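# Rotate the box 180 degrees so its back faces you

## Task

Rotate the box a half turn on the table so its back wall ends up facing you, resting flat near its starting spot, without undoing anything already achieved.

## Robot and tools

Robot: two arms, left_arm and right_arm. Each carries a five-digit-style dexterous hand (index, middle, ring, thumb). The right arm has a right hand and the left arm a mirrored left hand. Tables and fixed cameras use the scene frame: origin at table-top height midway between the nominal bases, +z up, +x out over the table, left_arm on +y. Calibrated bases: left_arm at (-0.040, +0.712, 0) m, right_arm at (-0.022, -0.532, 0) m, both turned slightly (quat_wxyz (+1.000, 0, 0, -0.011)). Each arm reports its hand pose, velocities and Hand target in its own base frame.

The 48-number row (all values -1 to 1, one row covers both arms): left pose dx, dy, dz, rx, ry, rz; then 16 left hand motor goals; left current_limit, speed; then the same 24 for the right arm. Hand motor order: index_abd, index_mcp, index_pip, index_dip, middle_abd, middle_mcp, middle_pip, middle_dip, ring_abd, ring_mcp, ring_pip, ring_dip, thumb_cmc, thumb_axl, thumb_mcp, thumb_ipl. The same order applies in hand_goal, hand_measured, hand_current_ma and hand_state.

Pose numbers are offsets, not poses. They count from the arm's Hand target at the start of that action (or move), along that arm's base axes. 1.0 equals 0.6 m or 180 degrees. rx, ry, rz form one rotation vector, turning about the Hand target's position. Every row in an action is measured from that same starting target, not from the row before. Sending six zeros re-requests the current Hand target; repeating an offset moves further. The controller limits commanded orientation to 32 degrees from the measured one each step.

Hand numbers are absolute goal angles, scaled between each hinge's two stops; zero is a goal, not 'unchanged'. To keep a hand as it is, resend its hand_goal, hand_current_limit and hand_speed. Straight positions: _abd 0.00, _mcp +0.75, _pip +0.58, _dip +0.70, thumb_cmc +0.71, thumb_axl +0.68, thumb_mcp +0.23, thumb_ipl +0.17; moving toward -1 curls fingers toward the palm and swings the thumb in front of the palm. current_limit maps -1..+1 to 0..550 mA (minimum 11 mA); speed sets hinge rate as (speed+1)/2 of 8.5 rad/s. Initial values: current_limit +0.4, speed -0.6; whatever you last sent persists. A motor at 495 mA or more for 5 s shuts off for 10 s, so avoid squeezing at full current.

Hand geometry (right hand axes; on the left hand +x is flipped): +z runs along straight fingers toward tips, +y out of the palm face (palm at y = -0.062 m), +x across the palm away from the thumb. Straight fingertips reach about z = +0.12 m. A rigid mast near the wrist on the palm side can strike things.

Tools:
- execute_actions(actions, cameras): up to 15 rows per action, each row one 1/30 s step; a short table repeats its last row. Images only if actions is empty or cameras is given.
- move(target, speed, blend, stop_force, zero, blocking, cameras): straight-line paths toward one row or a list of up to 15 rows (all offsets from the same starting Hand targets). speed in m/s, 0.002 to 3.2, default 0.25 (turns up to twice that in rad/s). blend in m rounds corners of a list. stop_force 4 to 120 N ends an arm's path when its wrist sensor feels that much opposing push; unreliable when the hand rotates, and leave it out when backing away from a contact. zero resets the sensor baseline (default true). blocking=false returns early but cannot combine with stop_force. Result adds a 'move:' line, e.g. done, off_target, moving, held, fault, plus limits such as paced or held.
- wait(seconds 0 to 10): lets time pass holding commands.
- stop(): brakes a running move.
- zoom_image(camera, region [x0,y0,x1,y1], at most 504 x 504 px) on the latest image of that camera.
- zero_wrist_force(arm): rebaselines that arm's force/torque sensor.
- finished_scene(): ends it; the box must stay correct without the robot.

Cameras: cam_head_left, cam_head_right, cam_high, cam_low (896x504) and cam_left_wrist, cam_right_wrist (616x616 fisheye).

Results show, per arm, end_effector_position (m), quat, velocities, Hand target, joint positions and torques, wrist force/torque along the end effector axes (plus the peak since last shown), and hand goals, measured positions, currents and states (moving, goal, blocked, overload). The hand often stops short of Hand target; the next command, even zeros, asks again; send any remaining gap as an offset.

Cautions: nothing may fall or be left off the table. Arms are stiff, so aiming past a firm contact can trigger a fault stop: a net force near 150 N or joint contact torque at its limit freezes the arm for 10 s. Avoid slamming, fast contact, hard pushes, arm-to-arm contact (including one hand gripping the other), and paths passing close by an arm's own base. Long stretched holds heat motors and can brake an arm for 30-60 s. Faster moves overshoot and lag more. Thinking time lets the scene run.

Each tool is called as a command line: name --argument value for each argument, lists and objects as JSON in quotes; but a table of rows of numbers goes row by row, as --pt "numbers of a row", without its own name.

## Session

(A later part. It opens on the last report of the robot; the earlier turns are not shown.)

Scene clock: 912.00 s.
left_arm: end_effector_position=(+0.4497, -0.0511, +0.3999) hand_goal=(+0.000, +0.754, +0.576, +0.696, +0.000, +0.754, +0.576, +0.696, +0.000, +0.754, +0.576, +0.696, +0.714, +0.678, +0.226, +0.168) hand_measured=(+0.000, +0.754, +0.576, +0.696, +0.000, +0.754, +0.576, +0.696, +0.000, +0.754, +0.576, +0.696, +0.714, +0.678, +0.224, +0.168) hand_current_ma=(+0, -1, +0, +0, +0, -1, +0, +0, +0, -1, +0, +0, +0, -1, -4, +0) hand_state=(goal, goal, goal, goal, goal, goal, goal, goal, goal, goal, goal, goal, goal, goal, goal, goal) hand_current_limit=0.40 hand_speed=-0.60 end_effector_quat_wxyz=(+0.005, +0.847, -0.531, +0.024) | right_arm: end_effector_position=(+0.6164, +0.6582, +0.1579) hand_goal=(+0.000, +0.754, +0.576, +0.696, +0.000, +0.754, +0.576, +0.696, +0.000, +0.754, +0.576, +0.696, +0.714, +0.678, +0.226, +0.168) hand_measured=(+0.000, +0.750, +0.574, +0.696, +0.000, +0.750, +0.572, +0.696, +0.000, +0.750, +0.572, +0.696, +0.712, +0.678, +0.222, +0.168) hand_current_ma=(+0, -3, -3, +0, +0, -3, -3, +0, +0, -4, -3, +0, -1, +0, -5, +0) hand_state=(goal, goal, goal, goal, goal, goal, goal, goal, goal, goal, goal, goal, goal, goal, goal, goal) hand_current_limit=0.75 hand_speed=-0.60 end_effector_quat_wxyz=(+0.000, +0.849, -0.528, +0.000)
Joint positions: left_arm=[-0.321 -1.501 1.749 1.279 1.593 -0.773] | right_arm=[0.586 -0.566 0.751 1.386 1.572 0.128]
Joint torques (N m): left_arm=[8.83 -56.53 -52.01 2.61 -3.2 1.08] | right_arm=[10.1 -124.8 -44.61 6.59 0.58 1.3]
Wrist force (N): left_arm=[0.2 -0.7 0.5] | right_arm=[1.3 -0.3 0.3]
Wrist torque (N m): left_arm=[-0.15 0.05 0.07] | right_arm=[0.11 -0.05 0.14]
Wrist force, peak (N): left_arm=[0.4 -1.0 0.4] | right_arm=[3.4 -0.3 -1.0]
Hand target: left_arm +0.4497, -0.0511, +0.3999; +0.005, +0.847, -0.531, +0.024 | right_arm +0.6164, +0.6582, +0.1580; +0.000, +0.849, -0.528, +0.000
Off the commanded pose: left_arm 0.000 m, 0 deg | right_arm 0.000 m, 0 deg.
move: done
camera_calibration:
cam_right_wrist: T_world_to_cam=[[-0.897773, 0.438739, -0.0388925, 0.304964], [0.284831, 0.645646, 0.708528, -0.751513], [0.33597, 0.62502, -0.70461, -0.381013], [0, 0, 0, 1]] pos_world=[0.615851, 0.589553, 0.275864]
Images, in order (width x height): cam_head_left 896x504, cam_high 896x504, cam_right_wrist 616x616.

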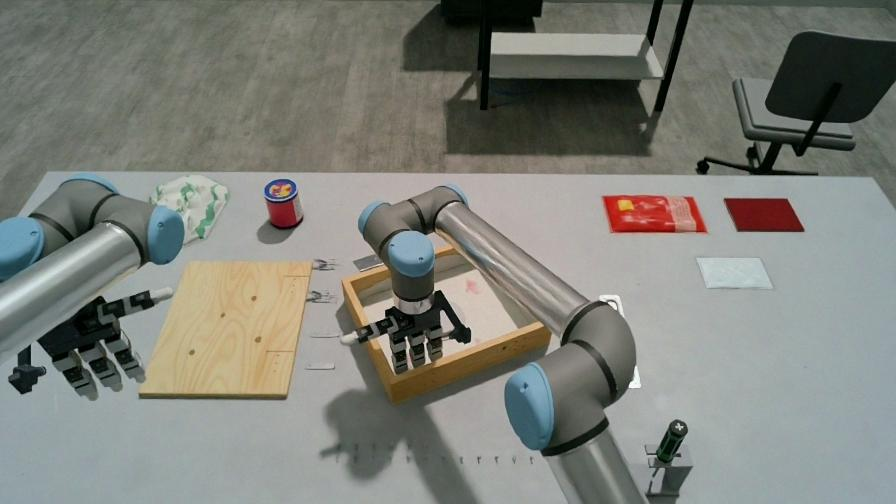

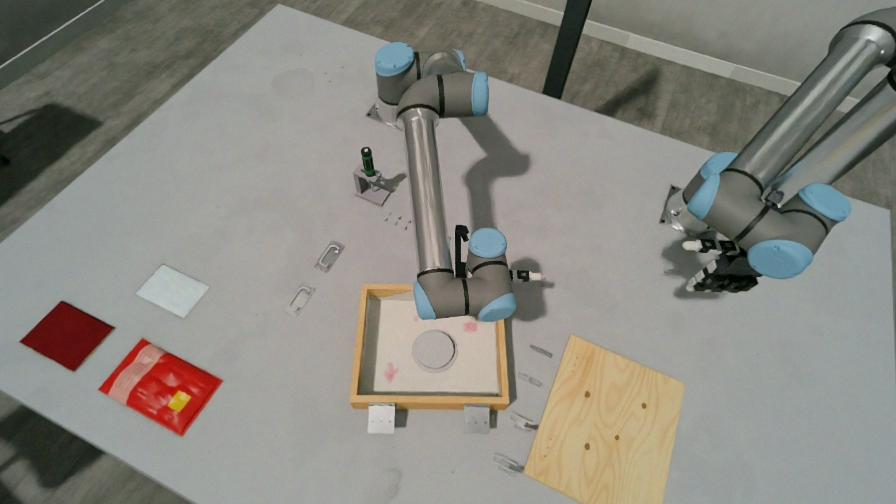

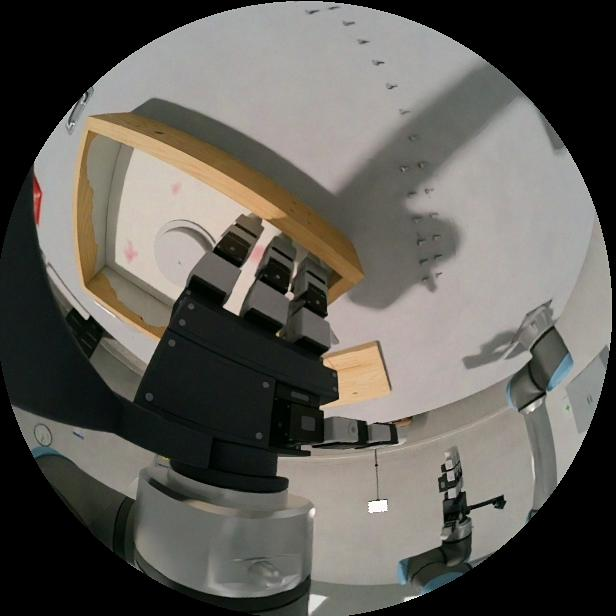

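move --pt "0 0 0 0 0 0 0 0.754 0.576 0.696 0 0.754 0.576 0.696 0 0.754 0.576 0.696 0.714 0.678 0.226 0.168 0.4 -0.6 -0.0253 -0.0123 0 0 0 0 0 0.754 0.576 0.696 0 0.754 0.576 0.696 0 0.754 0.576 0.696 0.714 0.678 0.226 0.168 0.75 -0.6" --pt "0 0 0 0 0 0 0 0.754 0.576 0.696 0 0.754 0.576 0.696 0 0.754 0.576 0.696 0.714 0.678 0.226 0.168 0.4 -0.6 -0.0832 -0.1343 0 0 0 0.0667 0 0.754 0.576 0.696 0 0.754 0.576 0.696 0 0.754 0.576 0.696 0.714 0.678 0.226 0.168 0.75 -0.6" --pt "0 0 0 0 0 0 0 0.754 0.576 0.696 0 0.754 0.576 0.696 0 0.754 0.576 0.696 0.714 0.678 0.226 0.168 0.4 -0.6 -0.1157 -0.277 0 0 0 0.1389 0 0.754 0.576 0.696 0 0.754 0.576 0.696 0 0.754 0.576 0.696 0.714 0.678 0.226 0.168 0.75 -0.6" --pt "0 0 0 0 0 0 0 0.754 0.576 0.696 0 0.754 0.576 0.696 0 0.754 0.576 0.696 0.714 0.678 0.226 0.168 0.4 -0.6 -0.1152 -0.4237 0 0 0 0.2111 0 0.754 0.576 0.696 0 0.754 0.576 0.696 0 0.754 0.576 0.696 0.714 0.678 0.226 0.168 0.75 -0.6" --blend '[0.01, 0.02, 0.02, 0]' --speed 0.08 --cameras '["cam_head_left", "cam_high", "cam_right_wrist"]'

zoom_image --camera "cam_head_left" --region '[300, 220, 680, 504]'

zoom_image --camera "cam_high" --region '[310, 190, 710, 504]'

Scene clock: 935.67 s.
left_arm: end_effector_position=(+0.4497, -0.0511, +0.3999) hand_goal=(+0.000, +0.754, +0.576, +0.696, +0.000, +0.754, +0.576, +0.696, +0.000, +0.754, +0.576, +0.696, +0.714, +0.678, +0.226, +0.168) hand_measured=(+0.000, +0.754, +0.576, +0.696, +0.000, +0.754, +0.576, +0.696, +0.000, +0.754, +0.576, +0.696, +0.714, +0.678, +0.224, +0.168) hand_current_ma=(+0, -1, +0, +0, +0, -1, +0, +0, +0, -1, +0, +0, +0, -1, -4, +0) hand_state=(goal, goal, goal, goal, goal, goal, goal, goal, goal, goal, goal, goal, goal, goal, goal, goal) hand_current_limit=0.40 hand_speed=-0.60 end_effector_quat_wxyz=(+0.005, +0.847, -0.531, +0.024) | right_arm: end_effector_position=(+0.5473, +0.4039, +0.1580) hand_goal=(+0.000, +0.754, +0.576, +0.696, +0.000, +0.754, +0.576, +0.696, +0.000, +0.754, +0.576, +0.696, +0.714, +0.678, +0.226, +0.168) hand_measured=(-0.004, +0.786, +0.590, +0.696, +0.000, +0.772, +0.588, +0.698, +0.000, +0.760, +0.582, +0.698, +0.712, +0.678, +0.222, +0.168) hand_current_ma=(-3, +76, +22, +0, +0, +32, +16, +1, +0, +7, +6, +1, -1, +0, -5, +0) hand_state=(goal, blocked, goal, goal, goal, goal, goal, goal, goal, goal, goal, goal, goal, goal, goal, goal) hand_current_limit=0.75 hand_speed=-0.60 end_effector_quat_wxyz=(+0.000, +0.975, -0.223, +0.000)
Joint positions: left_arm=[-0.321 -1.501 1.749 1.279 1.593 -0.773] | right_arm=[0.432 -0.938 1.43 1.078 1.571 -0.689]
Joint torques (N m): left_arm=[9.23 -56.18 -51.62 2.54 -2.96 1.11] | right_arm=[8.42 -75.25 -40.82 7.22 -3.1 0.24]
Wrist force (N): left_arm=[0.1 -0.3 0.4] | right_arm=[1.2 -2.5 1.3]
Wrist torque (N m): left_arm=[-0.09 0.07 0.05] | right_arm=[0.16 -0.02 -0.03]
Wrist force, peak (N): left_arm=[0.2 -1.3 0.5] | right_arm=[1.6 -5.9 0.0]
Hand target: left_arm +0.4497, -0.0511, +0.3999; +0.005, +0.847, -0.531, +0.024 | right_arm +0.5473, +0.4040, +0.1580; +0.000, +0.975, -0.223, +0.000
Off the commanded pose: left_arm 0.000 m, 0 deg | right_arm 0.000 m, 0 deg.
move: done; blend cut to 0.0084 m at target 1
camera_calibration:
cam_right_wrist: T_world_to_cam=[[-0.977616, -0.206744, -0.0390482, 0.658901], [-0.172958, 0.684003, 0.708678, -0.332854], [-0.119806, 0.699569, -0.70445, 0.0205088], [0, 0, 0, 1]] pos_world=[0.58904, 0.34955, 0.276063]
Images, in order (width x height): cam_head_left 896x504, cam_high 896x504, cam_right_wrist 616x616.

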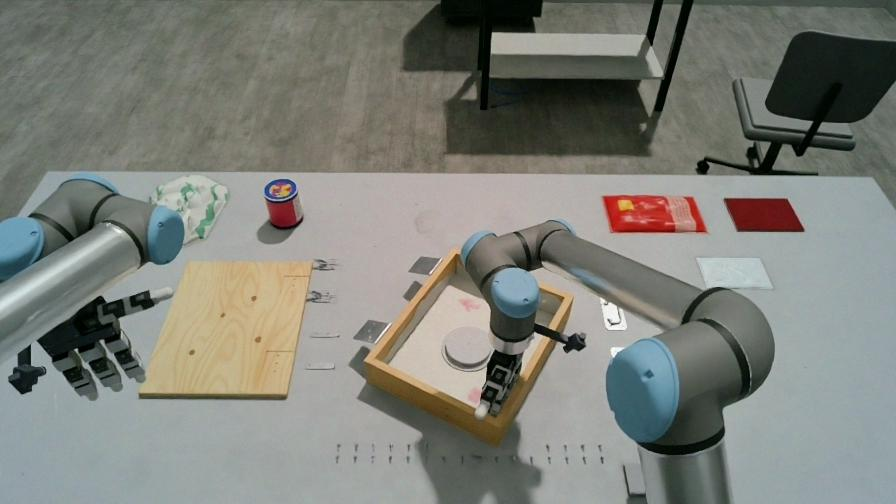

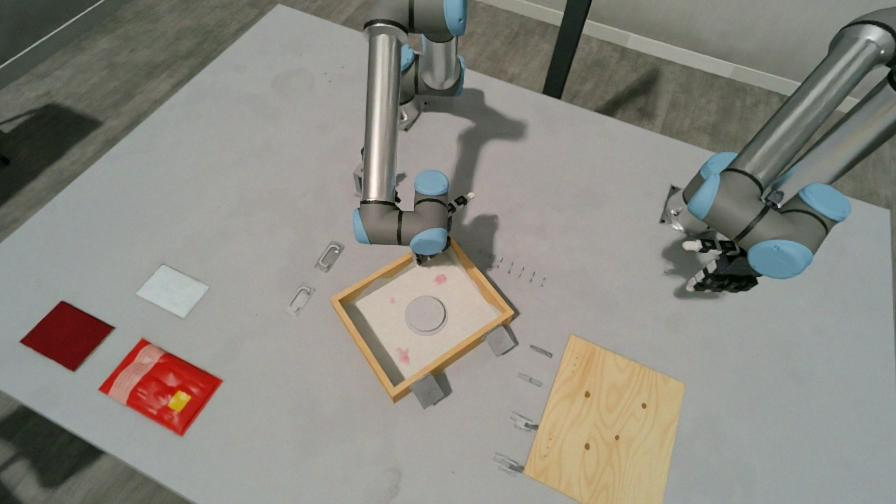

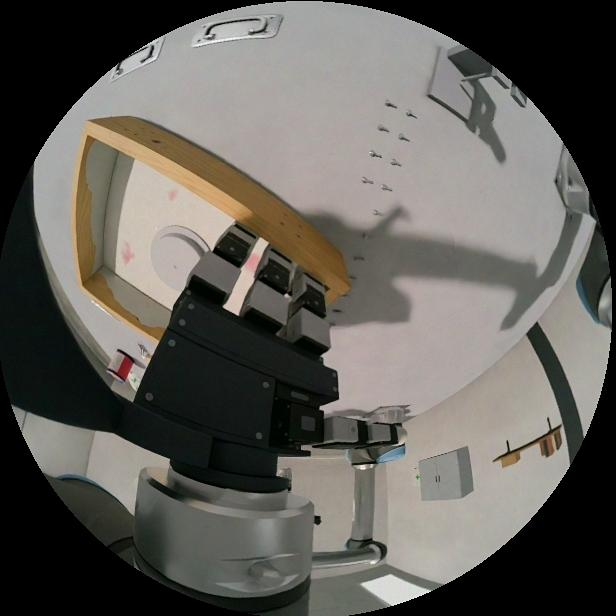

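Scaled by 1.326 from the camera's 896x504 image, which has a finer 1280x720 frame.

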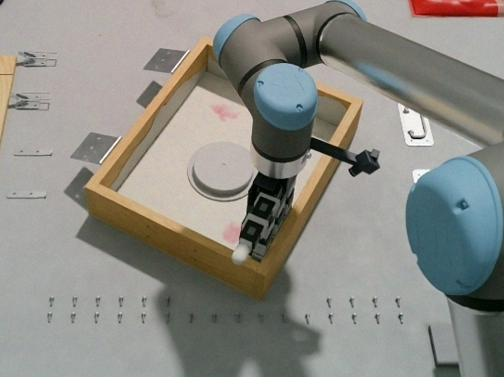

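Scaled by 1.260 from the camera's 896x504 image, which has a finer 1280x720 frame.

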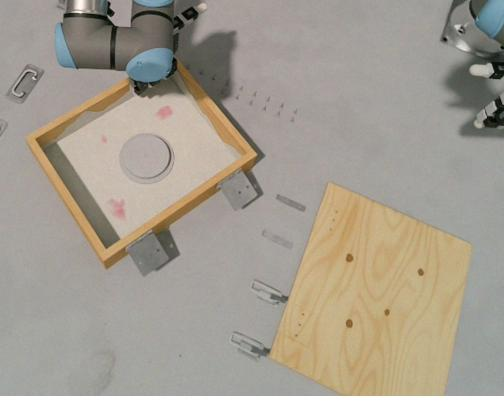

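move --pt "0 0 0 0 0 0 0 0.754 0.576 0.696 0 0.754 0.576 0.696 0 0.754 0.576 0.696 0.714 0.678 0.226 0.168 0.4 -0.6 0.012 0.022 0.02 0 0 0 0 0.754 0.576 0.696 0 0.754 0.576 0.696 0 0.754 0.576 0.696 0.714 0.678 0.226 0.168 0.75 -0.6" --pt "0 0 0 0 0 0 0 0.754 0.576 0.696 0 0.754 0.576 0.696 0 0.754 0.576 0.696 0.714 0.678 0.226 0.168 0.4 -0.6 0.012 0.022 0.203 0 0 0 0 0.754 0.576 0.696 0 0.754 0.576 0.696 0 0.754 0.576 0.696 0.714 0.678 0.226 0.168 0.75 -0.6" --pt "0 0 0 0 0 0 0 0.754 0.576 0.696 0 0.754 0.576 0.696 0 0.754 0.576 0.696 0.714 0.678 0.226 0.168 0.4 -0.6 0.2765 -0.2853 0.203 0 0 -0.0139 0 0.754 0.576 0.696 0 0.754 0.576 0.696 0 0.754 0.576 0.696 0.714 0.678 0.226 0.168 0.75 -0.6" --pt "0 0 0 0 0 0 0 0.754 0.576 0.696 0 0.754 0.576 0.696 0 0.754 0.576 0.696 0.714 0.678 0.226 0.168 0.4 -0.6 0.2765 -0.2853 -0.0133 0 0 -0.0139 0 0.754 0.576 0.696 0 0.754 0.576 0.696 0 0.754 0.576 0.696 0.714 0.678 0.226 0.168 0.75 -0.6" --blend '[0.01, 0.02, 0.01, 0]' --speed '[0.1, 0.2, 0.25, 0.15]' --cameras '["cam_head_left", "cam_low"]'

move --pt "0 0 0 0 0 0 0 0.754 0.576 0.696 0 0.754 0.576 0.696 0 0.754 0.576 0.696 0.714 0.678 0.226 0.168 0.4 -0.6 0.0275 0.0515 0 0 0 0 0 0.754 0.576 0.696 0 0.754 0.576 0.696 0 0.754 0.576 0.696 0.714 0.678 0.226 0.168 0.75 -0.6" --pt "0 0 0 0 0 0 0 0.754 0.576 0.696 0 0.754 0.576 0.696 0 0.754 0.576 0.696 0.714 0.678 0.226 0.168 0.4 -0.6 0.1792 0.1233 0 0 0 0.0861 0 0.754 0.576 0.696 0 0.754 0.576 0.696 0 0.754 0.576 0.696 0.714 0.678 0.226 0.168 0.75 -0.6" --pt "0 0 0 0 0 0 0 0.754 0.576 0.696 0 0.754 0.576 0.696 0 0.754 0.576 0.696 0.714 0.678 0.226 0.168 0.4 -0.6 0.3058 0.233 0 0 0 0.1722 0 0.754 0.576 0.696 0 0.754 0.576 0.696 0 0.754 0.576 0.696 0.714 0.678 0.226 0.168 0.75 -0.6" --blend '[0.01, 0.02, 0]' --speed 0.08 --cameras '["cam_head_left", "cam_high", "cam_low"]'

zoom_image --camera "cam_head_left" --region '[300, 220, 680, 504]'

Scene clock: 1024.40 s.
left_arm: end_effector_position=(+0.4497, -0.0511, +0.3999) hand_goal=(+0.000, +0.754, +0.576, +0.696, +0.000, +0.754, +0.576, +0.696, +0.000, +0.754, +0.576, +0.696, +0.714, +0.678, +0.226, +0.168) hand_measured=(+0.000, +0.754, +0.576, +0.696, +0.000, +0.754, +0.576, +0.696, +0.000, +0.754, +0.576, +0.696, +0.714, +0.678, +0.224, +0.168) hand_current_ma=(+0, -1, +0, +0, +0, -1, +0, +0, +0, -1, +0, +0, +0, -1, -4, +0) hand_state=(goal, goal, goal, goal, goal, goal, goal, goal, goal, goal, goal, goal, goal, goal, goal, goal) hand_current_limit=0.40 hand_speed=-0.60 end_effector_quat_wxyz=(+0.005, +0.847, -0.531, +0.024) | right_arm: end_effector_position=(+0.7131, +0.2328, +0.1500) hand_goal=(+0.000, +0.754, +0.576, +0.696, +0.000, +0.754, +0.576, +0.696, +0.000, +0.754, +0.576, +0.696, +0.714, +0.678, +0.226, +0.168) hand_measured=(-0.002, +0.754, +0.578, +0.696, +0.000, +0.754, +0.578, +0.698, +0.000, +0.754, +0.578, +0.698, +0.712, +0.678, +0.222, +0.168) hand_current_ma=(-2, +0, +2, +0, +0, +0, +2, +1, +0, +0, +2, +1, -1, +0, -5, +0) hand_state=(goal, goal, goal, goal, goal, goal, goal, goal, goal, goal, goal, goal, goal, goal, goal, goal) hand_current_limit=0.75 hand_speed=-0.60 end_effector_quat_wxyz=(+0.000, +0.970, -0.244, +0.000)
Joint positions: left_arm=[-0.321 -1.501 1.749 1.279 1.593 -0.773] | right_arm=[0.155 -0.837 1.268 1.139 1.571 -0.923]
Joint torques (N m): left_arm=[9.98 -54.34 -51.43 2.49 -2.8 0.87] | right_arm=[-8.62 -101.74 -42.21 5.43 -3.4 -1.08]
Wrist force (N): left_arm=[0.5 -0.7 0.2] | right_arm=[0.7 -1.1 0.3]
Wrist torque (N m): left_arm=[-0.12 0.02 0.09] | right_arm=[0.02 0.02 -0.12]
Wrist force, peak (N): left_arm=[0.6 -1.0 0.4] | right_arm=[2.0 -3.1 0.1]
Hand target: left_arm +0.4497, -0.0511, +0.3999; +0.005, +0.847, -0.531, +0.024 | right_arm +0.7132, +0.2328, +0.1500; +0.000, +0.970, -0.244, +0.000
Off the commanded pose: left_arm 0.000 m, 0 deg | right_arm 0.000 m, 0 deg.
move: done; blend cut to 0.0096 m at target 1
Images, in order (width x height): cam_head_left 896x504, cam_low 896x504.

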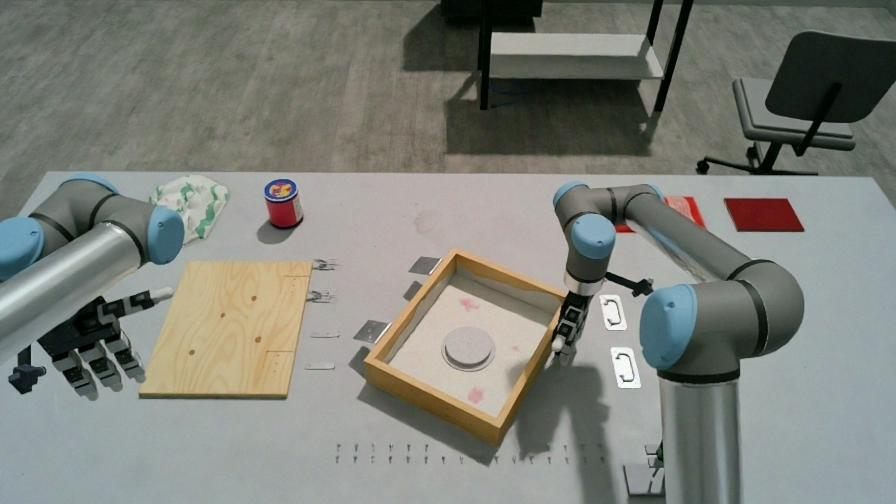

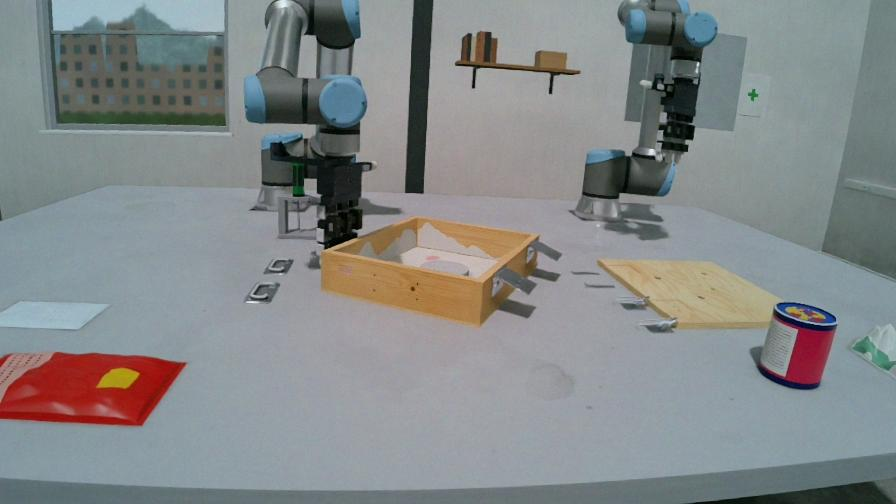

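Scene clock: 1028.67 s.
left_arm: end_effector_position=(+0.4497, -0.0511, +0.3999) hand_goal=(+0.000, +0.754, +0.576, +0.696, +0.000, +0.754, +0.576, +0.696, +0.000, +0.754, +0.576, +0.696, +0.714, +0.678, +0.226, +0.168) hand_measured=(+0.000, +0.754, +0.576, +0.696, +0.000, +0.754, +0.576, +0.696, +0.000, +0.754, +0.576, +0.696, +0.714, +0.678, +0.224, +0.168) hand_current_ma=(+0, -1, +0, +0, +0, -1, +0, +0, +0, -1, +0, +0, +0, -1, -4, +0) hand_state=(goal, goal, goal, goal, goal, goal, goal, goal, goal, goal, goal, goal, goal, goal, goal, goal) hand_current_limit=0.40 hand_speed=-0.60 end_effector_quat_wxyz=(+0.005, +0.847, -0.531, +0.024) | right_arm: end_effector_position=(+0.8966, +0.3727, +0.1500) hand_goal=(+0.000, +0.754, +0.576, +0.696, +0.000, +0.754, +0.576, +0.696, +0.000, +0.754, +0.576, +0.696, +0.714, +0.678, +0.226, +0.168) hand_measured=(-0.002, +0.750, +0.572, +0.696, +0.000, +0.730, +0.568, +0.698, +0.002, +0.706, +0.562, +0.698, +0.712, +0.678, +0.222, +0.168) hand_current_ma=(-2, -4, -3, +0, +0, -49, -10, +1, +1, -128, -21, +1, -1, +0, -5, +0) hand_state=(goal, goal, goal, goal, goal, blocked, goal, goal, goal, blocked, goal, goal, goal, goal, goal, goal) hand_current_limit=0.75 hand_speed=-0.60 end_effector_quat_wxyz=(+0.000, +1.000, +0.024, +0.000)
Joint positions: left_arm=[-0.321 -1.501 1.749 1.279 1.593 -0.773] | right_arm=[0.294 -0.425 0.489 1.506 1.571 -1.325]
Joint torques (N m): left_arm=[8.71 -54.89 -51.43 2.45 -3.04 1] | right_arm=[-6.16 -125.68 -30.85 1.58 -2 1.09]
Wrist force (N): left_arm=[0.3 -0.3 0.2] | right_arm=[1.3 1.6 0.6]
Wrist torque (N m): left_arm=[-0.07 0.03 0.07] | right_arm=[-0.09 -0.02 0.09]
Wrist force, peak (N): left_arm=[0.4 -1.2 0.2] | right_arm=[1.3 7.5 -0.9]
Hand target: left_arm +0.4497, -0.0511, +0.3999; +0.005, +0.847, -0.531, +0.024 | right_arm +0.8967, +0.3726, +0.1500; +0.000, +1.000, +0.024, +0.000
Off the commanded pose: left_arm 0.000 m, 0 deg | right_arm 0.000 m, 0 deg.
move: done
Images, in order (width x height): cam_head_left 896x504, cam_high 896x504, cam_low 896x504.

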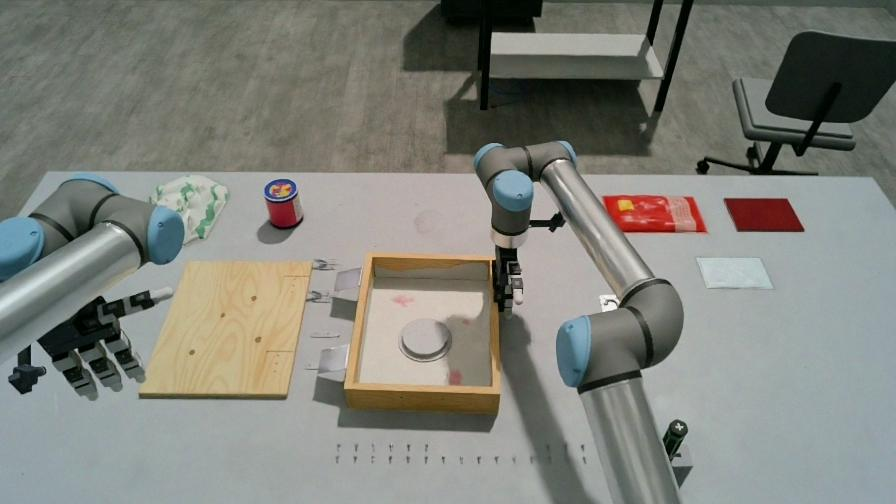

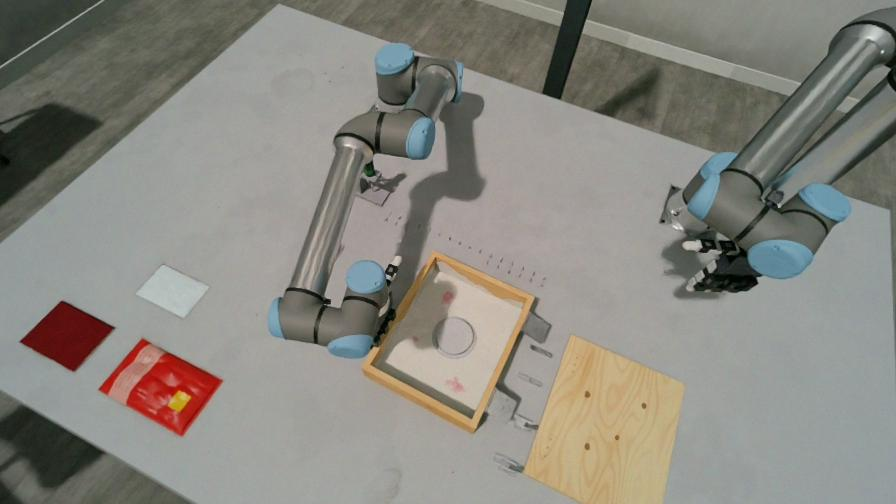

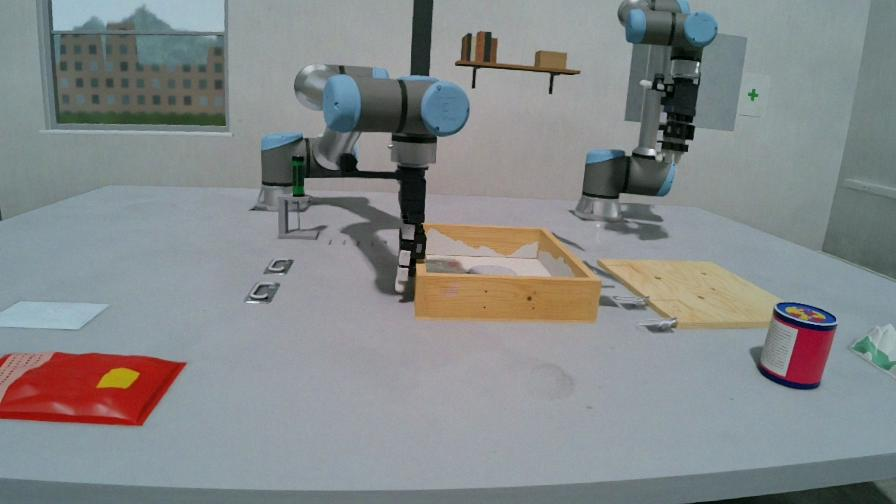

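Scaled by 1.326 from the camera's 896x504 image, which has a finer 1280x720 frame.

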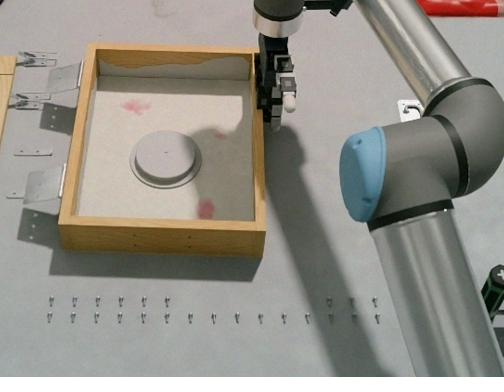

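move --pt "0 0 0 0 0 0 0 0.754 0.576 0.696 0 0.754 0.576 0.696 0 0.754 0.576 0.696 0.714 0.678 0.226 0.168 0.4 -0.6 0 -0.05 0.01 0 0 0 0 0.754 0.576 0.696 0 0.754 0.576 0.696 0 0.754 0.576 0.696 0.714 0.678 0.226 0.168 0.75 -0.6" --pt "0 0 0 0 0 0 0 0.754 0.576 0.696 0 0.754 0.576 0.696 0 0.754 0.576 0.696 0.714 0.678 0.226 0.168 0.4 -0.6 0 -0.05 0.217 0 0 0 0 0.754 0.576 0.696 0 0.754 0.576 0.696 0 0.754 0.576 0.696 0.714 0.678 0.226 0.168 0.75 -0.6" --pt "0 0 0 0 0 0 0 0.754 0.576 0.696 0 0.754 0.576 0.696 0 0.754 0.576 0.696 0.714 0.678 0.226 0.168 0.4 -0.6 -0.335 0.1543 0.217 0 0 -0.0167 0 0.754 0.576 0.696 0 0.754 0.576 0.696 0 0.754 0.576 0.696 0.714 0.678 0.226 0.168 0.75 -0.6" --pt "0 0 0 0 0 0 0 0.754 0.576 0.696 0 0.754 0.576 0.696 0 0.754 0.576 0.696 0.714 0.678 0.226 0.168 0.4 -0.6 -0.335 0.1543 0.0133 0 0 -0.0167 0 0.754 0.576 0.696 0 0.754 0.576 0.696 0 0.754 0.576 0.696 0.714 0.678 0.226 0.168 0.75 -0.6" --blend '[0.01, 0.02, 0.01, 0]' --speed '[0.1, 0.2, 0.25, 0.15]' --cameras '["cam_head_left", "cam_low"]'

move --pt "0 0 0 0 0 0 0 0.754 0.576 0.696 0 0.754 0.576 0.696 0 0.754 0.576 0.696 0.714 0.678 0.226 0.168 0.4 -0.6 0 -0.0333 0 0 0 0 0 0.754 0.576 0.696 0 0.754 0.576 0.696 0 0.754 0.576 0.696 0.714 0.678 0.226 0.168 0.75 -0.6" --pt "0 0 0 0 0 0 0 0.754 0.576 0.696 0 0.754 0.576 0.696 0 0.754 0.576 0.696 0.714 0.678 0.226 0.168 0.4 -0.6 0.036 -0.0961 0 0 0 0.0306 0 0.754 0.576 0.696 0 0.754 0.576 0.696 0 0.754 0.576 0.696 0.714 0.678 0.226 0.168 0.75 -0.6" --pt "0 0 0 0 0 0 0 0.754 0.576 0.696 0 0.754 0.576 0.696 0 0.754 0.576 0.696 0.714 0.678 0.226 0.168 0.4 -0.6 0.103 -0.1858 0 0 0 0.0778 0 0.754 0.576 0.696 0 0.754 0.576 0.696 0 0.754 0.576 0.696 0.714 0.678 0.226 0.168 0.75 -0.6" --blend '[0.01, 0.02, 0]' --speed 0.08 --cameras '["cam_head_left", "cam_high", "cam_low"]'

zoom_image --camera "cam_head_left" --region '[300, 220, 680, 504]'

Scene clock: 1101.27 s.
left_arm: end_effector_position=(+0.4497, -0.0511, +0.3999) hand_goal=(+0.000, +0.754, +0.576, +0.696, +0.000, +0.754, +0.576, +0.696, +0.000, +0.754, +0.576, +0.696, +0.714, +0.678, +0.226, +0.168) hand_measured=(+0.000, +0.754, +0.576, +0.696, +0.000, +0.754, +0.576, +0.696, +0.000, +0.754, +0.576, +0.696, +0.714, +0.678, +0.224, +0.168) hand_current_ma=(+0, -1, +0, +0, +0, -1, +0, +0, +0, -1, +0, +0, +0, -1, -4, +0) hand_state=(goal, goal, goal, goal, goal, goal, goal, goal, goal, goal, goal, goal, goal, goal, goal, goal) hand_current_limit=0.40 hand_speed=-0.60 end_effector_quat_wxyz=(+0.005, +0.847, -0.531, +0.024) | right_arm: end_effector_position=(+0.6956, +0.4652, +0.1580) hand_goal=(+0.000, +0.754, +0.576, +0.696, +0.000, +0.754, +0.576, +0.696, +0.000, +0.754, +0.576, +0.696, +0.714, +0.678, +0.226, +0.168) hand_measured=(-0.002, +0.752, +0.574, +0.696, +0.000, +0.752, +0.572, +0.698, +0.002, +0.750, +0.572, +0.698, +0.712, +0.678, +0.222, +0.168) hand_current_ma=(-2, -2, -2, +0, +0, -2, -3, +1, +1, -3, -3, +1, -1, +0, -5, +0) hand_state=(goal, goal, goal, goal, goal, goal, goal, goal, goal, goal, goal, goal, goal, goal, goal, goal) hand_current_limit=0.75 hand_speed=-0.60 end_effector_quat_wxyz=(+0.000, +1.000, -0.002, +0.000)
Joint positions: left_arm=[-0.321 -1.501 1.749 1.279 1.593 -0.773] | right_arm=[0.46 -0.711 1.024 1.257 1.571 -1.106]
Joint torques (N m): left_arm=[9.27 -54.43 -51.61 2.46 -2.67 0.92] | right_arm=[9.54 -111.97 -43.29 5.44 3.15 0.52]
Wrist force (N): left_arm=[0.3 -0.9 -0.1] | right_arm=[1.0 -0.7 0.1]
Wrist torque (N m): left_arm=[-0.12 0.03 0.08] | right_arm=[0.07 0.00 0.10]
Wrist force, peak (N): left_arm=[0.3 -1.1 0.4] | right_arm=[3.1 0.6 -0.8]
Hand target: left_arm +0.4497, -0.0511, +0.3999; +0.005, +0.847, -0.531, +0.024 | right_arm +0.6957, +0.4652, +0.1580; +0.000, +1.000, -0.002, +0.000
Off the commanded pose: left_arm 0.000 m, 0 deg | right_arm 0.000 m, 0 deg.
move: done
Images, in order (width x height): cam_head_left 896x504, cam_low 896x504.

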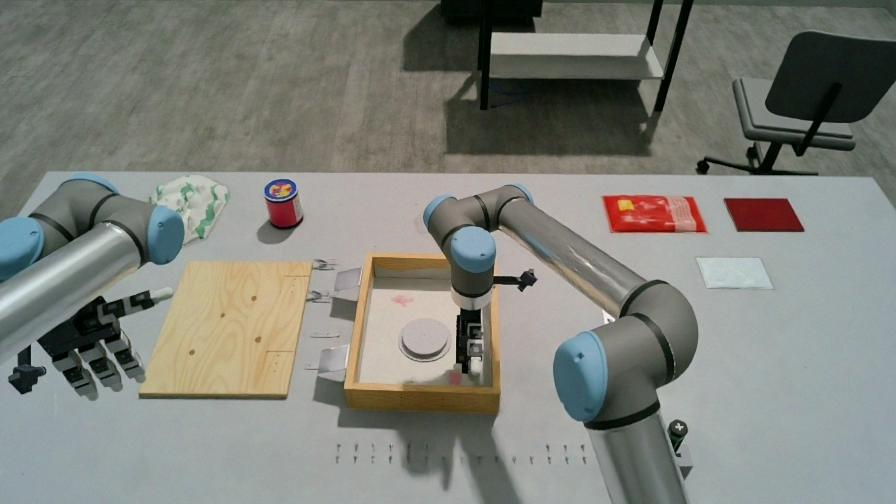

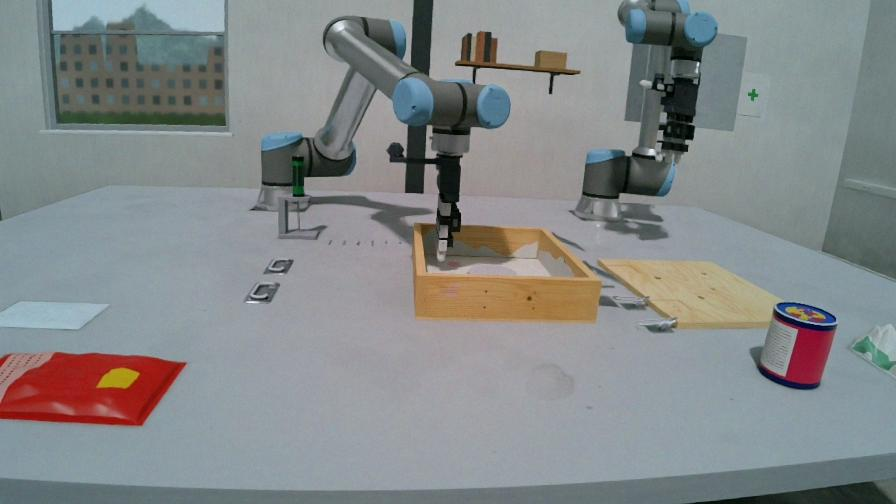

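Scene clock: 1103.47 s.
left_arm: end_effector_position=(+0.4497, -0.0511, +0.3999) hand_goal=(+0.000, +0.754, +0.576, +0.696, +0.000, +0.754, +0.576, +0.696, +0.000, +0.754, +0.576, +0.696, +0.714, +0.678, +0.226, +0.168) hand_measured=(+0.000, +0.754, +0.576, +0.696, +0.000, +0.754, +0.576, +0.696, +0.000, +0.754, +0.576, +0.696, +0.714, +0.678, +0.224, +0.168) hand_current_ma=(+0, -1, +0, +0, +0, -1, +0, +0, +0, -1, +0, +0, +0, -1, -4, +0) hand_state=(goal, goal, goal, goal, goal, goal, goal, goal, goal, goal, goal, goal, goal, goal, goal, goal) hand_current_limit=0.40 hand_speed=-0.60 end_effector_quat_wxyz=(+0.005, +0.847, -0.531, +0.024) | right_arm: end_effector_position=(+0.7574, +0.3537, +0.1580) hand_goal=(+0.000, +0.754, +0.576, +0.696, +0.000, +0.754, +0.576, +0.696, +0.000, +0.754, +0.576, +0.696, +0.714, +0.678, +0.226, +0.168) hand_measured=(+0.000, +0.792, +0.592, +0.696, +0.000, +0.774, +0.586, +0.696, +0.000, +0.760, +0.580, +0.698, +0.712, +0.678, +0.222, +0.168) hand_current_ma=(+0, +91, +26, +0, +0, +41, +13, +0, +0, +8, +3, +1, -1, +0, -5, +0) hand_state=(goal, blocked, goal, goal, goal, blocked, goal, goal, goal, goal, goal, goal, goal, goal, goal, goal) hand_current_limit=0.75 hand_speed=-0.60 end_effector_quat_wxyz=(+0.000, +0.993, +0.119, +0.000)
Joint positions: left_arm=[-0.321 -1.501 1.749 1.279 1.593 -0.773] | right_arm=[0.327 -0.759 1.113 1.217 1.571 -1.483]
Joint torques (N m): left_arm=[8.72 -54.34 -51.5 2.35 -2.79 0.82] | right_arm=[4.09 -101.86 -33.23 3.06 -2.3 -0.07]
Wrist force (N): left_arm=[0.2 -0.6 0.3] | right_arm=[1.7 -3.2 0.6]
Wrist torque (N m): left_arm=[-0.12 0.05 0.07] | right_arm=[0.16 0.02 0.00]
Wrist force, peak (N): left_arm=[0.4 -1.1 0.4] | right_arm=[2.3 -6.8 -0.1]
Hand target: left_arm +0.4497, -0.0511, +0.3999; +0.005, +0.847, -0.531, +0.024 | right_arm +0.7575, +0.3537, +0.1580; +0.000, +0.993, +0.119, +0.000
Off the commanded pose: left_arm 0.000 m, 0 deg | right_arm 0.000 m, 0 deg.
move: done
Images, in order (width x height): cam_head_left 896x504, cam_high 896x504, cam_low 896x504.

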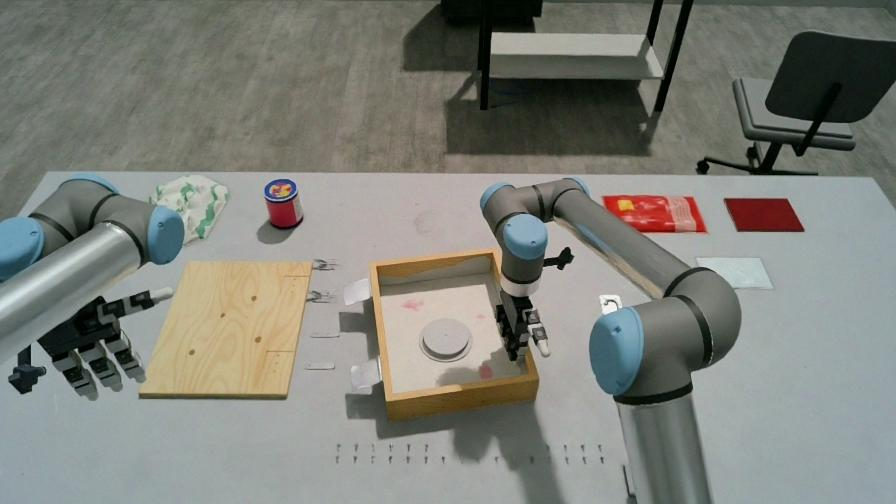

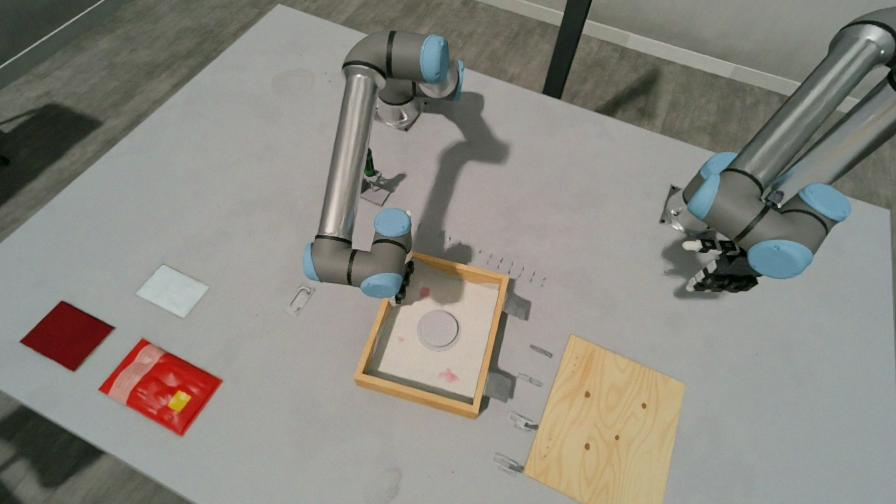

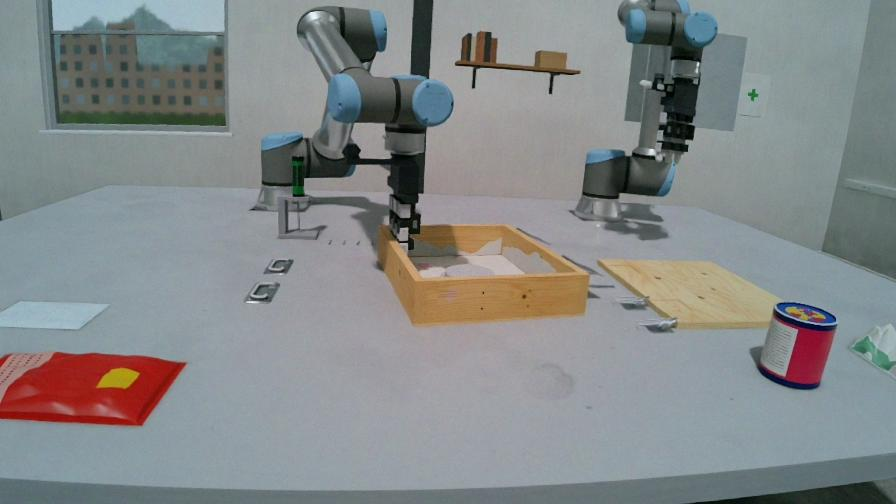

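Scaled by 1.326 from the camera's 896x504 image, which has a finer 1280x720 frame.

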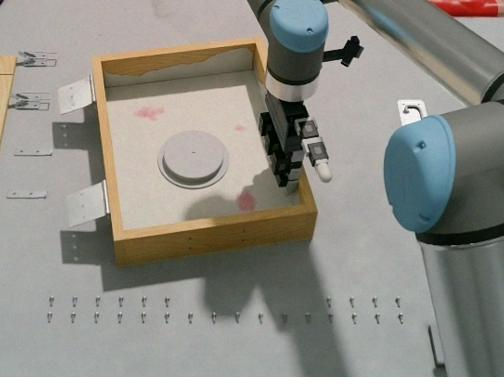

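move --pt "0 0 0 0 0 0 0 0.754 0.576 0.696 0 0.754 0.576 0.696 0 0.754 0.576 0.696 0.714 0.678 0.226 0.168 0.4 -0.6 0.006 0.033 0.01 0 0 0 0 0.754 0.576 0.696 0 0.754 0.576 0.696 0 0.754 0.576 0.696 0.714 0.678 0.226 0.168 0.75 -0.6" --pt "0 0 0 0 0 0 0 0.754 0.576 0.696 0 0.754 0.576 0.696 0 0.754 0.576 0.696 0.714 0.678 0.226 0.168 0.4 -0.6 0.006 0.033 0.203 0 0 0 0 0.754 0.576 0.696 0 0.754 0.576 0.696 0 0.754 0.576 0.696 0.714 0.678 0.226 0.168 0.75 -0.6" --pt "0 0 0 0 0 0 0 0.754 0.576 0.696 0 0.754 0.576 0.696 0 0.754 0.576 0.696 0.714 0.678 0.226 0.168 0.4 -0.6 -0.4425 0.1702 0.203 0 0 -0.5161 0 0.754 0.576 0.696 0 0.754 0.576 0.696 0 0.754 0.576 0.696 0.714 0.678 0.226 0.168 0.75 -0.6" --pt "0 0 0 0 0 0 0 0.754 0.576 0.696 0 0.754 0.576 0.696 0 0.754 0.576 0.696 0.714 0.678 0.226 0.168 0.4 -0.6 -0.4425 0.1702 -0.0133 0 0 -0.5161 0 0.754 0.576 0.696 0 0.754 0.576 0.696 0 0.754 0.576 0.696 0.714 0.678 0.226 0.168 0.75 -0.6" --blend '[0.01, 0.01, 0.01, 0]' --speed '[0.1, 0.2, 0.4, 0.15]' --cameras '["cam_head_left", "cam_low"]'

move --pt "0 0 0 0 0 0 0 0.754 0.576 0.696 0 0.754 0.576 0.696 0 0.754 0.576 0.696 0.714 0.678 0.226 0.168 0.4 -0.6 0.0492 0.0095 0 0 0 0 0 0.754 0.576 0.696 0 0.754 0.576 0.696 0 0.754 0.576 0.696 0.714 0.678 0.226 0.168 0.75 -0.6" --pt "0 0 0 0 0 0 0 0.754 0.576 0.696 0 0.754 0.576 0.696 0 0.754 0.576 0.696 0.714 0.678 0.226 0.168 0.4 -0.6 0.1675 -0.0597 0 0 0 0.0633 0 0.754 0.576 0.696 0 0.754 0.576 0.696 0 0.754 0.576 0.696 0.714 0.678 0.226 0.168 0.75 -0.6" --pt "0 0 0 0 0 0 0 0.754 0.576 0.696 0 0.754 0.576 0.696 0 0.754 0.576 0.696 0.714 0.678 0.226 0.168 0.4 -0.6 0.2923 -0.103 0 0 0 0.1244 0 0.754 0.576 0.696 0 0.754 0.576 0.696 0 0.754 0.576 0.696 0.714 0.678 0.226 0.168 0.75 -0.6" --blend '[0.01, 0.02, 0]' --speed 0.08 --cameras '["cam_head_left", "cam_high", "cam_low"]'

zoom_image --camera "cam_head_left" --region '[300, 220, 680, 504]'

Scene clock: 1177.37 s.
left_arm: end_effector_position=(+0.4497, -0.0511, +0.3999) hand_goal=(+0.000, +0.754, +0.576, +0.696, +0.000, +0.754, +0.576, +0.696, +0.000, +0.754, +0.576, +0.696, +0.714, +0.678, +0.226, +0.168) hand_measured=(+0.000, +0.754, +0.576, +0.696, +0.000, +0.754, +0.576, +0.696, +0.000, +0.754, +0.576, +0.696, +0.714, +0.678, +0.224, +0.168) hand_current_ma=(+0, -1, +0, +0, +0, -1, +0, +0, +0, -1, +0, +0, +0, -1, -4, +0) hand_state=(goal, goal, goal, goal, goal, goal, goal, goal, goal, goal, goal, goal, goal, goal, goal, goal) hand_current_limit=0.40 hand_speed=-0.60 end_effector_quat_wxyz=(+0.005, +0.847, -0.531, +0.024) | right_arm: end_effector_position=(+0.4919, +0.4558, +0.1500) hand_goal=(+0.000, +0.754, +0.576, +0.696, +0.000, +0.754, +0.576, +0.696, +0.000, +0.754, +0.576, +0.696, +0.714, +0.678, +0.226, +0.168) hand_measured=(+0.000, +0.754, +0.578, +0.696, +0.000, +0.754, +0.578, +0.696, +0.000, +0.754, +0.578, +0.698, +0.712, +0.678, +0.222, +0.168) hand_current_ma=(+0, +0, +2, +0, +0, +0, +2, +0, +0, +0, +2, +1, -1, +0, -5, +0) hand_state=(goal, goal, goal, goal, goal, goal, goal, goal, goal, goal, goal, goal, goal, goal, goal, goal) hand_current_limit=0.75 hand_speed=-0.60 end_effector_quat_wxyz=(+0.000, +0.771, -0.637, +0.000)
Joint positions: left_arm=[-0.321 -1.501 1.749 1.279 1.593 -0.773] | right_arm=[0.42 -0.979 1.517 1.033 1.572 0.231]
Joint torques (N m): left_arm=[10.29 -52.14 -51.24 2.36 -2.55 0.65] | right_arm=[-6.47 -86.29 -40.27 4.48 -2.92 2.24]
Wrist force (N): left_arm=[0.4 -1.0 0.3] | right_arm=[1.1 -0.9 0.0]
Wrist torque (N m): left_arm=[-0.16 0.03 0.09] | right_arm=[0.08 -0.01 0.06]
Wrist force, peak (N): left_arm=[0.3 -1.2 0.5] | right_arm=[1.7 -3.9 1.3]
Hand target: left_arm +0.4497, -0.0511, +0.3999; +0.005, +0.847, -0.531, +0.024 | right_arm +0.4920, +0.4558, +0.1500; +0.000, +0.771, -0.637, +0.000
Off the commanded pose: left_arm 0.000 m, 0 deg | right_arm 0.000 m, 0 deg.
move: done
Images, in order (width x height): cam_head_left 896x504, cam_low 896x504.

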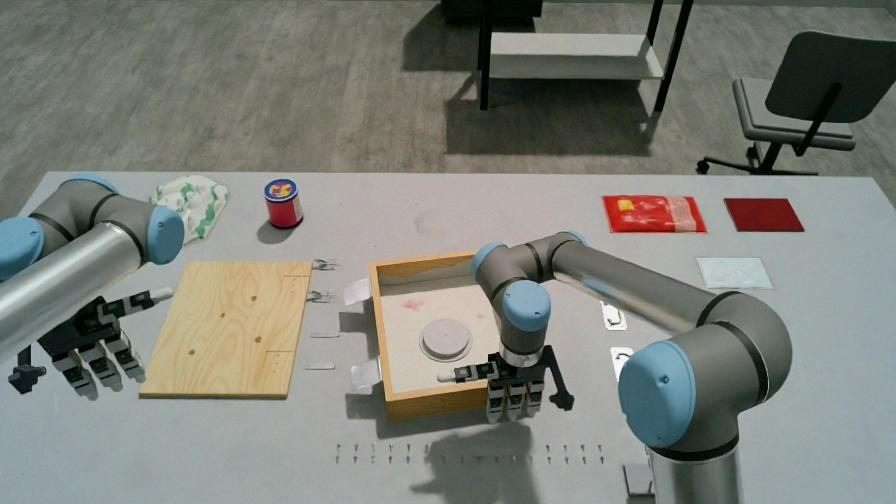

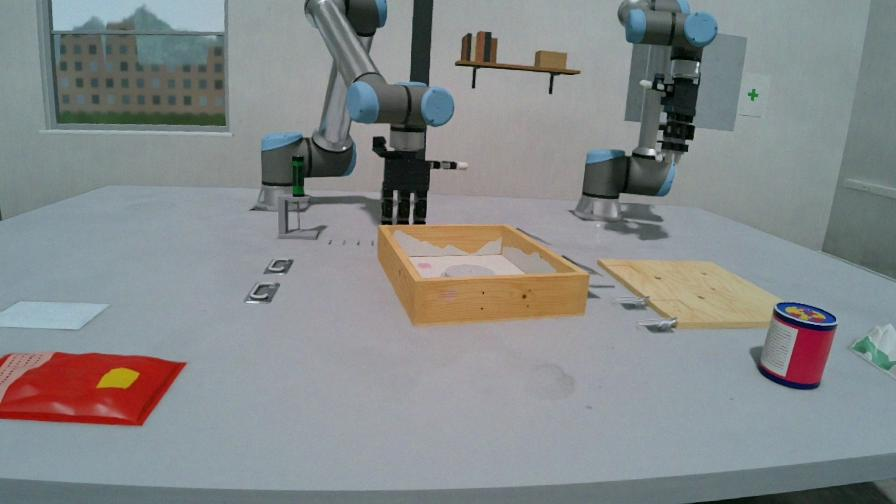

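Scene clock: 1180.53 s.
left_arm: end_effector_position=(+0.4497, -0.0511, +0.3999) hand_goal=(+0.000, +0.754, +0.576, +0.696, +0.000, +0.754, +0.576, +0.696, +0.000, +0.754, +0.576, +0.696, +0.714, +0.678, +0.226, +0.168) hand_measured=(+0.000, +0.754, +0.576, +0.696, +0.000, +0.754, +0.576, +0.696, +0.000, +0.754, +0.576, +0.696, +0.714, +0.678, +0.224, +0.168) hand_current_ma=(+0, -1, +0, +0, +0, -1, +0, +0, +0, -1, +0, +0, +0, -1, -4, +0) hand_state=(goal, goal, goal, goal, goal, goal, goal, goal, goal, goal, goal, goal, goal, goal, goal, goal) hand_current_limit=0.40 hand_speed=-0.60 end_effector_quat_wxyz=(+0.005, +0.847, -0.531, +0.024) | right_arm: end_effector_position=(+0.6674, +0.3940, +0.1500) hand_goal=(+0.000, +0.754, +0.576, +0.696, +0.000, +0.754, +0.576, +0.696, +0.000, +0.754, +0.576, +0.696, +0.714, +0.678, +0.226, +0.168) hand_measured=(+0.000, +0.750, +0.572, +0.696, +0.000, +0.734, +0.570, +0.696, +0.000, +0.718, +0.566, +0.698, +0.712, +0.678, +0.222, +0.168) hand_current_ma=(+0, -5, -3, +0, +0, -36, -7, +0, +0, -82, -13, +1, -1, +0, -5, +0) hand_state=(goal, goal, goal, goal, goal, goal, goal, goal, goal, moving, goal, goal, goal, goal, goal, goal) hand_current_limit=0.75 hand_speed=-0.60 end_effector_quat_wxyz=(+0.000, +0.880, -0.476, +0.000)
Joint positions: left_arm=[-0.321 -1.501 1.749 1.279 1.593 -0.773] | right_arm=[0.308 -0.783 1.171 1.183 1.572 -0.272]
Joint torques (N m): left_arm=[9.86 -52.33 -51.49 2.41 -2.72 0.61] | right_arm=[10.43 -111.03 -22.92 1.2 -2.67 2.19]
Wrist force (N): left_arm=[0.3 -0.7 0.3] | right_arm=[1.5 0.1 1.0]
Wrist torque (N m): left_arm=[-0.14 0.04 0.07] | right_arm=[-0.19 -0.05 0.03]
Wrist force, peak (N): left_arm=[0.3 -0.9 0.3] | right_arm=[0.9 4.7 0.1]
Hand target: left_arm +0.4497, -0.0511, +0.3999; +0.005, +0.847, -0.531, +0.024 | right_arm +0.6673, +0.3940, +0.1500; +0.000, +0.880, -0.475, +0.000
Off the commanded pose: left_arm 0.000 m, 0 deg | right_arm 0.000 m, 0 deg.
move: done
Images, in order (width x height): cam_head_left 896x504, cam_high 896x504, cam_low 896x504.

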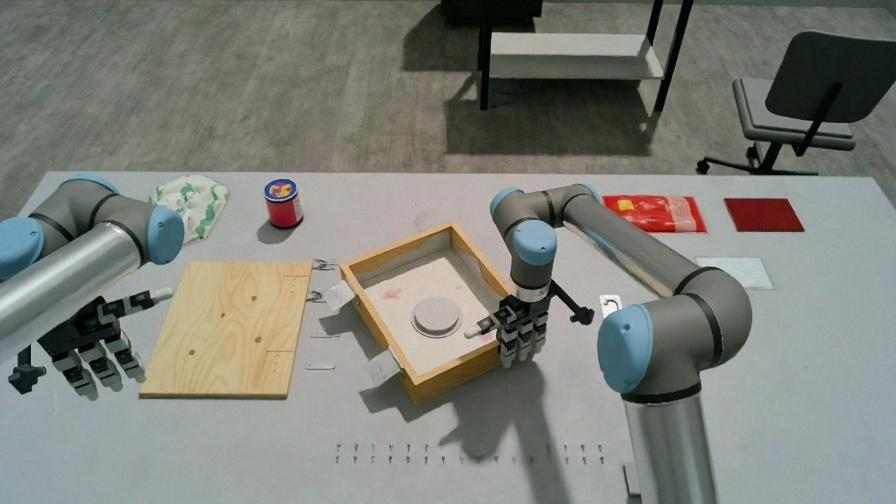

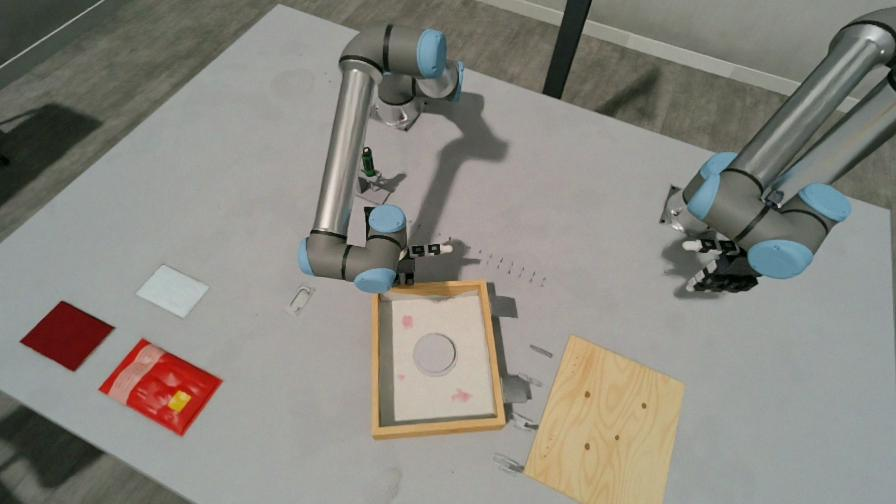

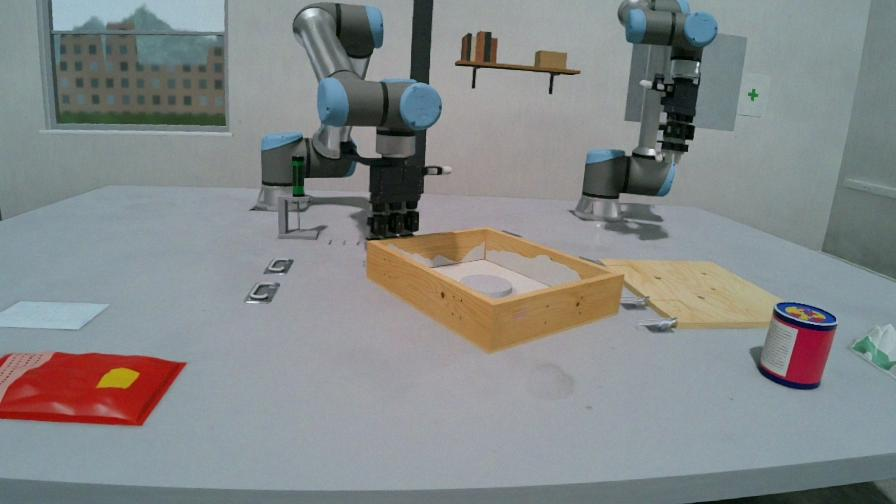

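Scaled by 1.326 from the camera's 896x504 image, which has a finer 1280x720 frame.

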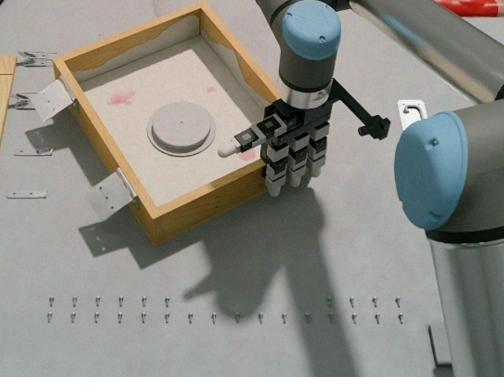

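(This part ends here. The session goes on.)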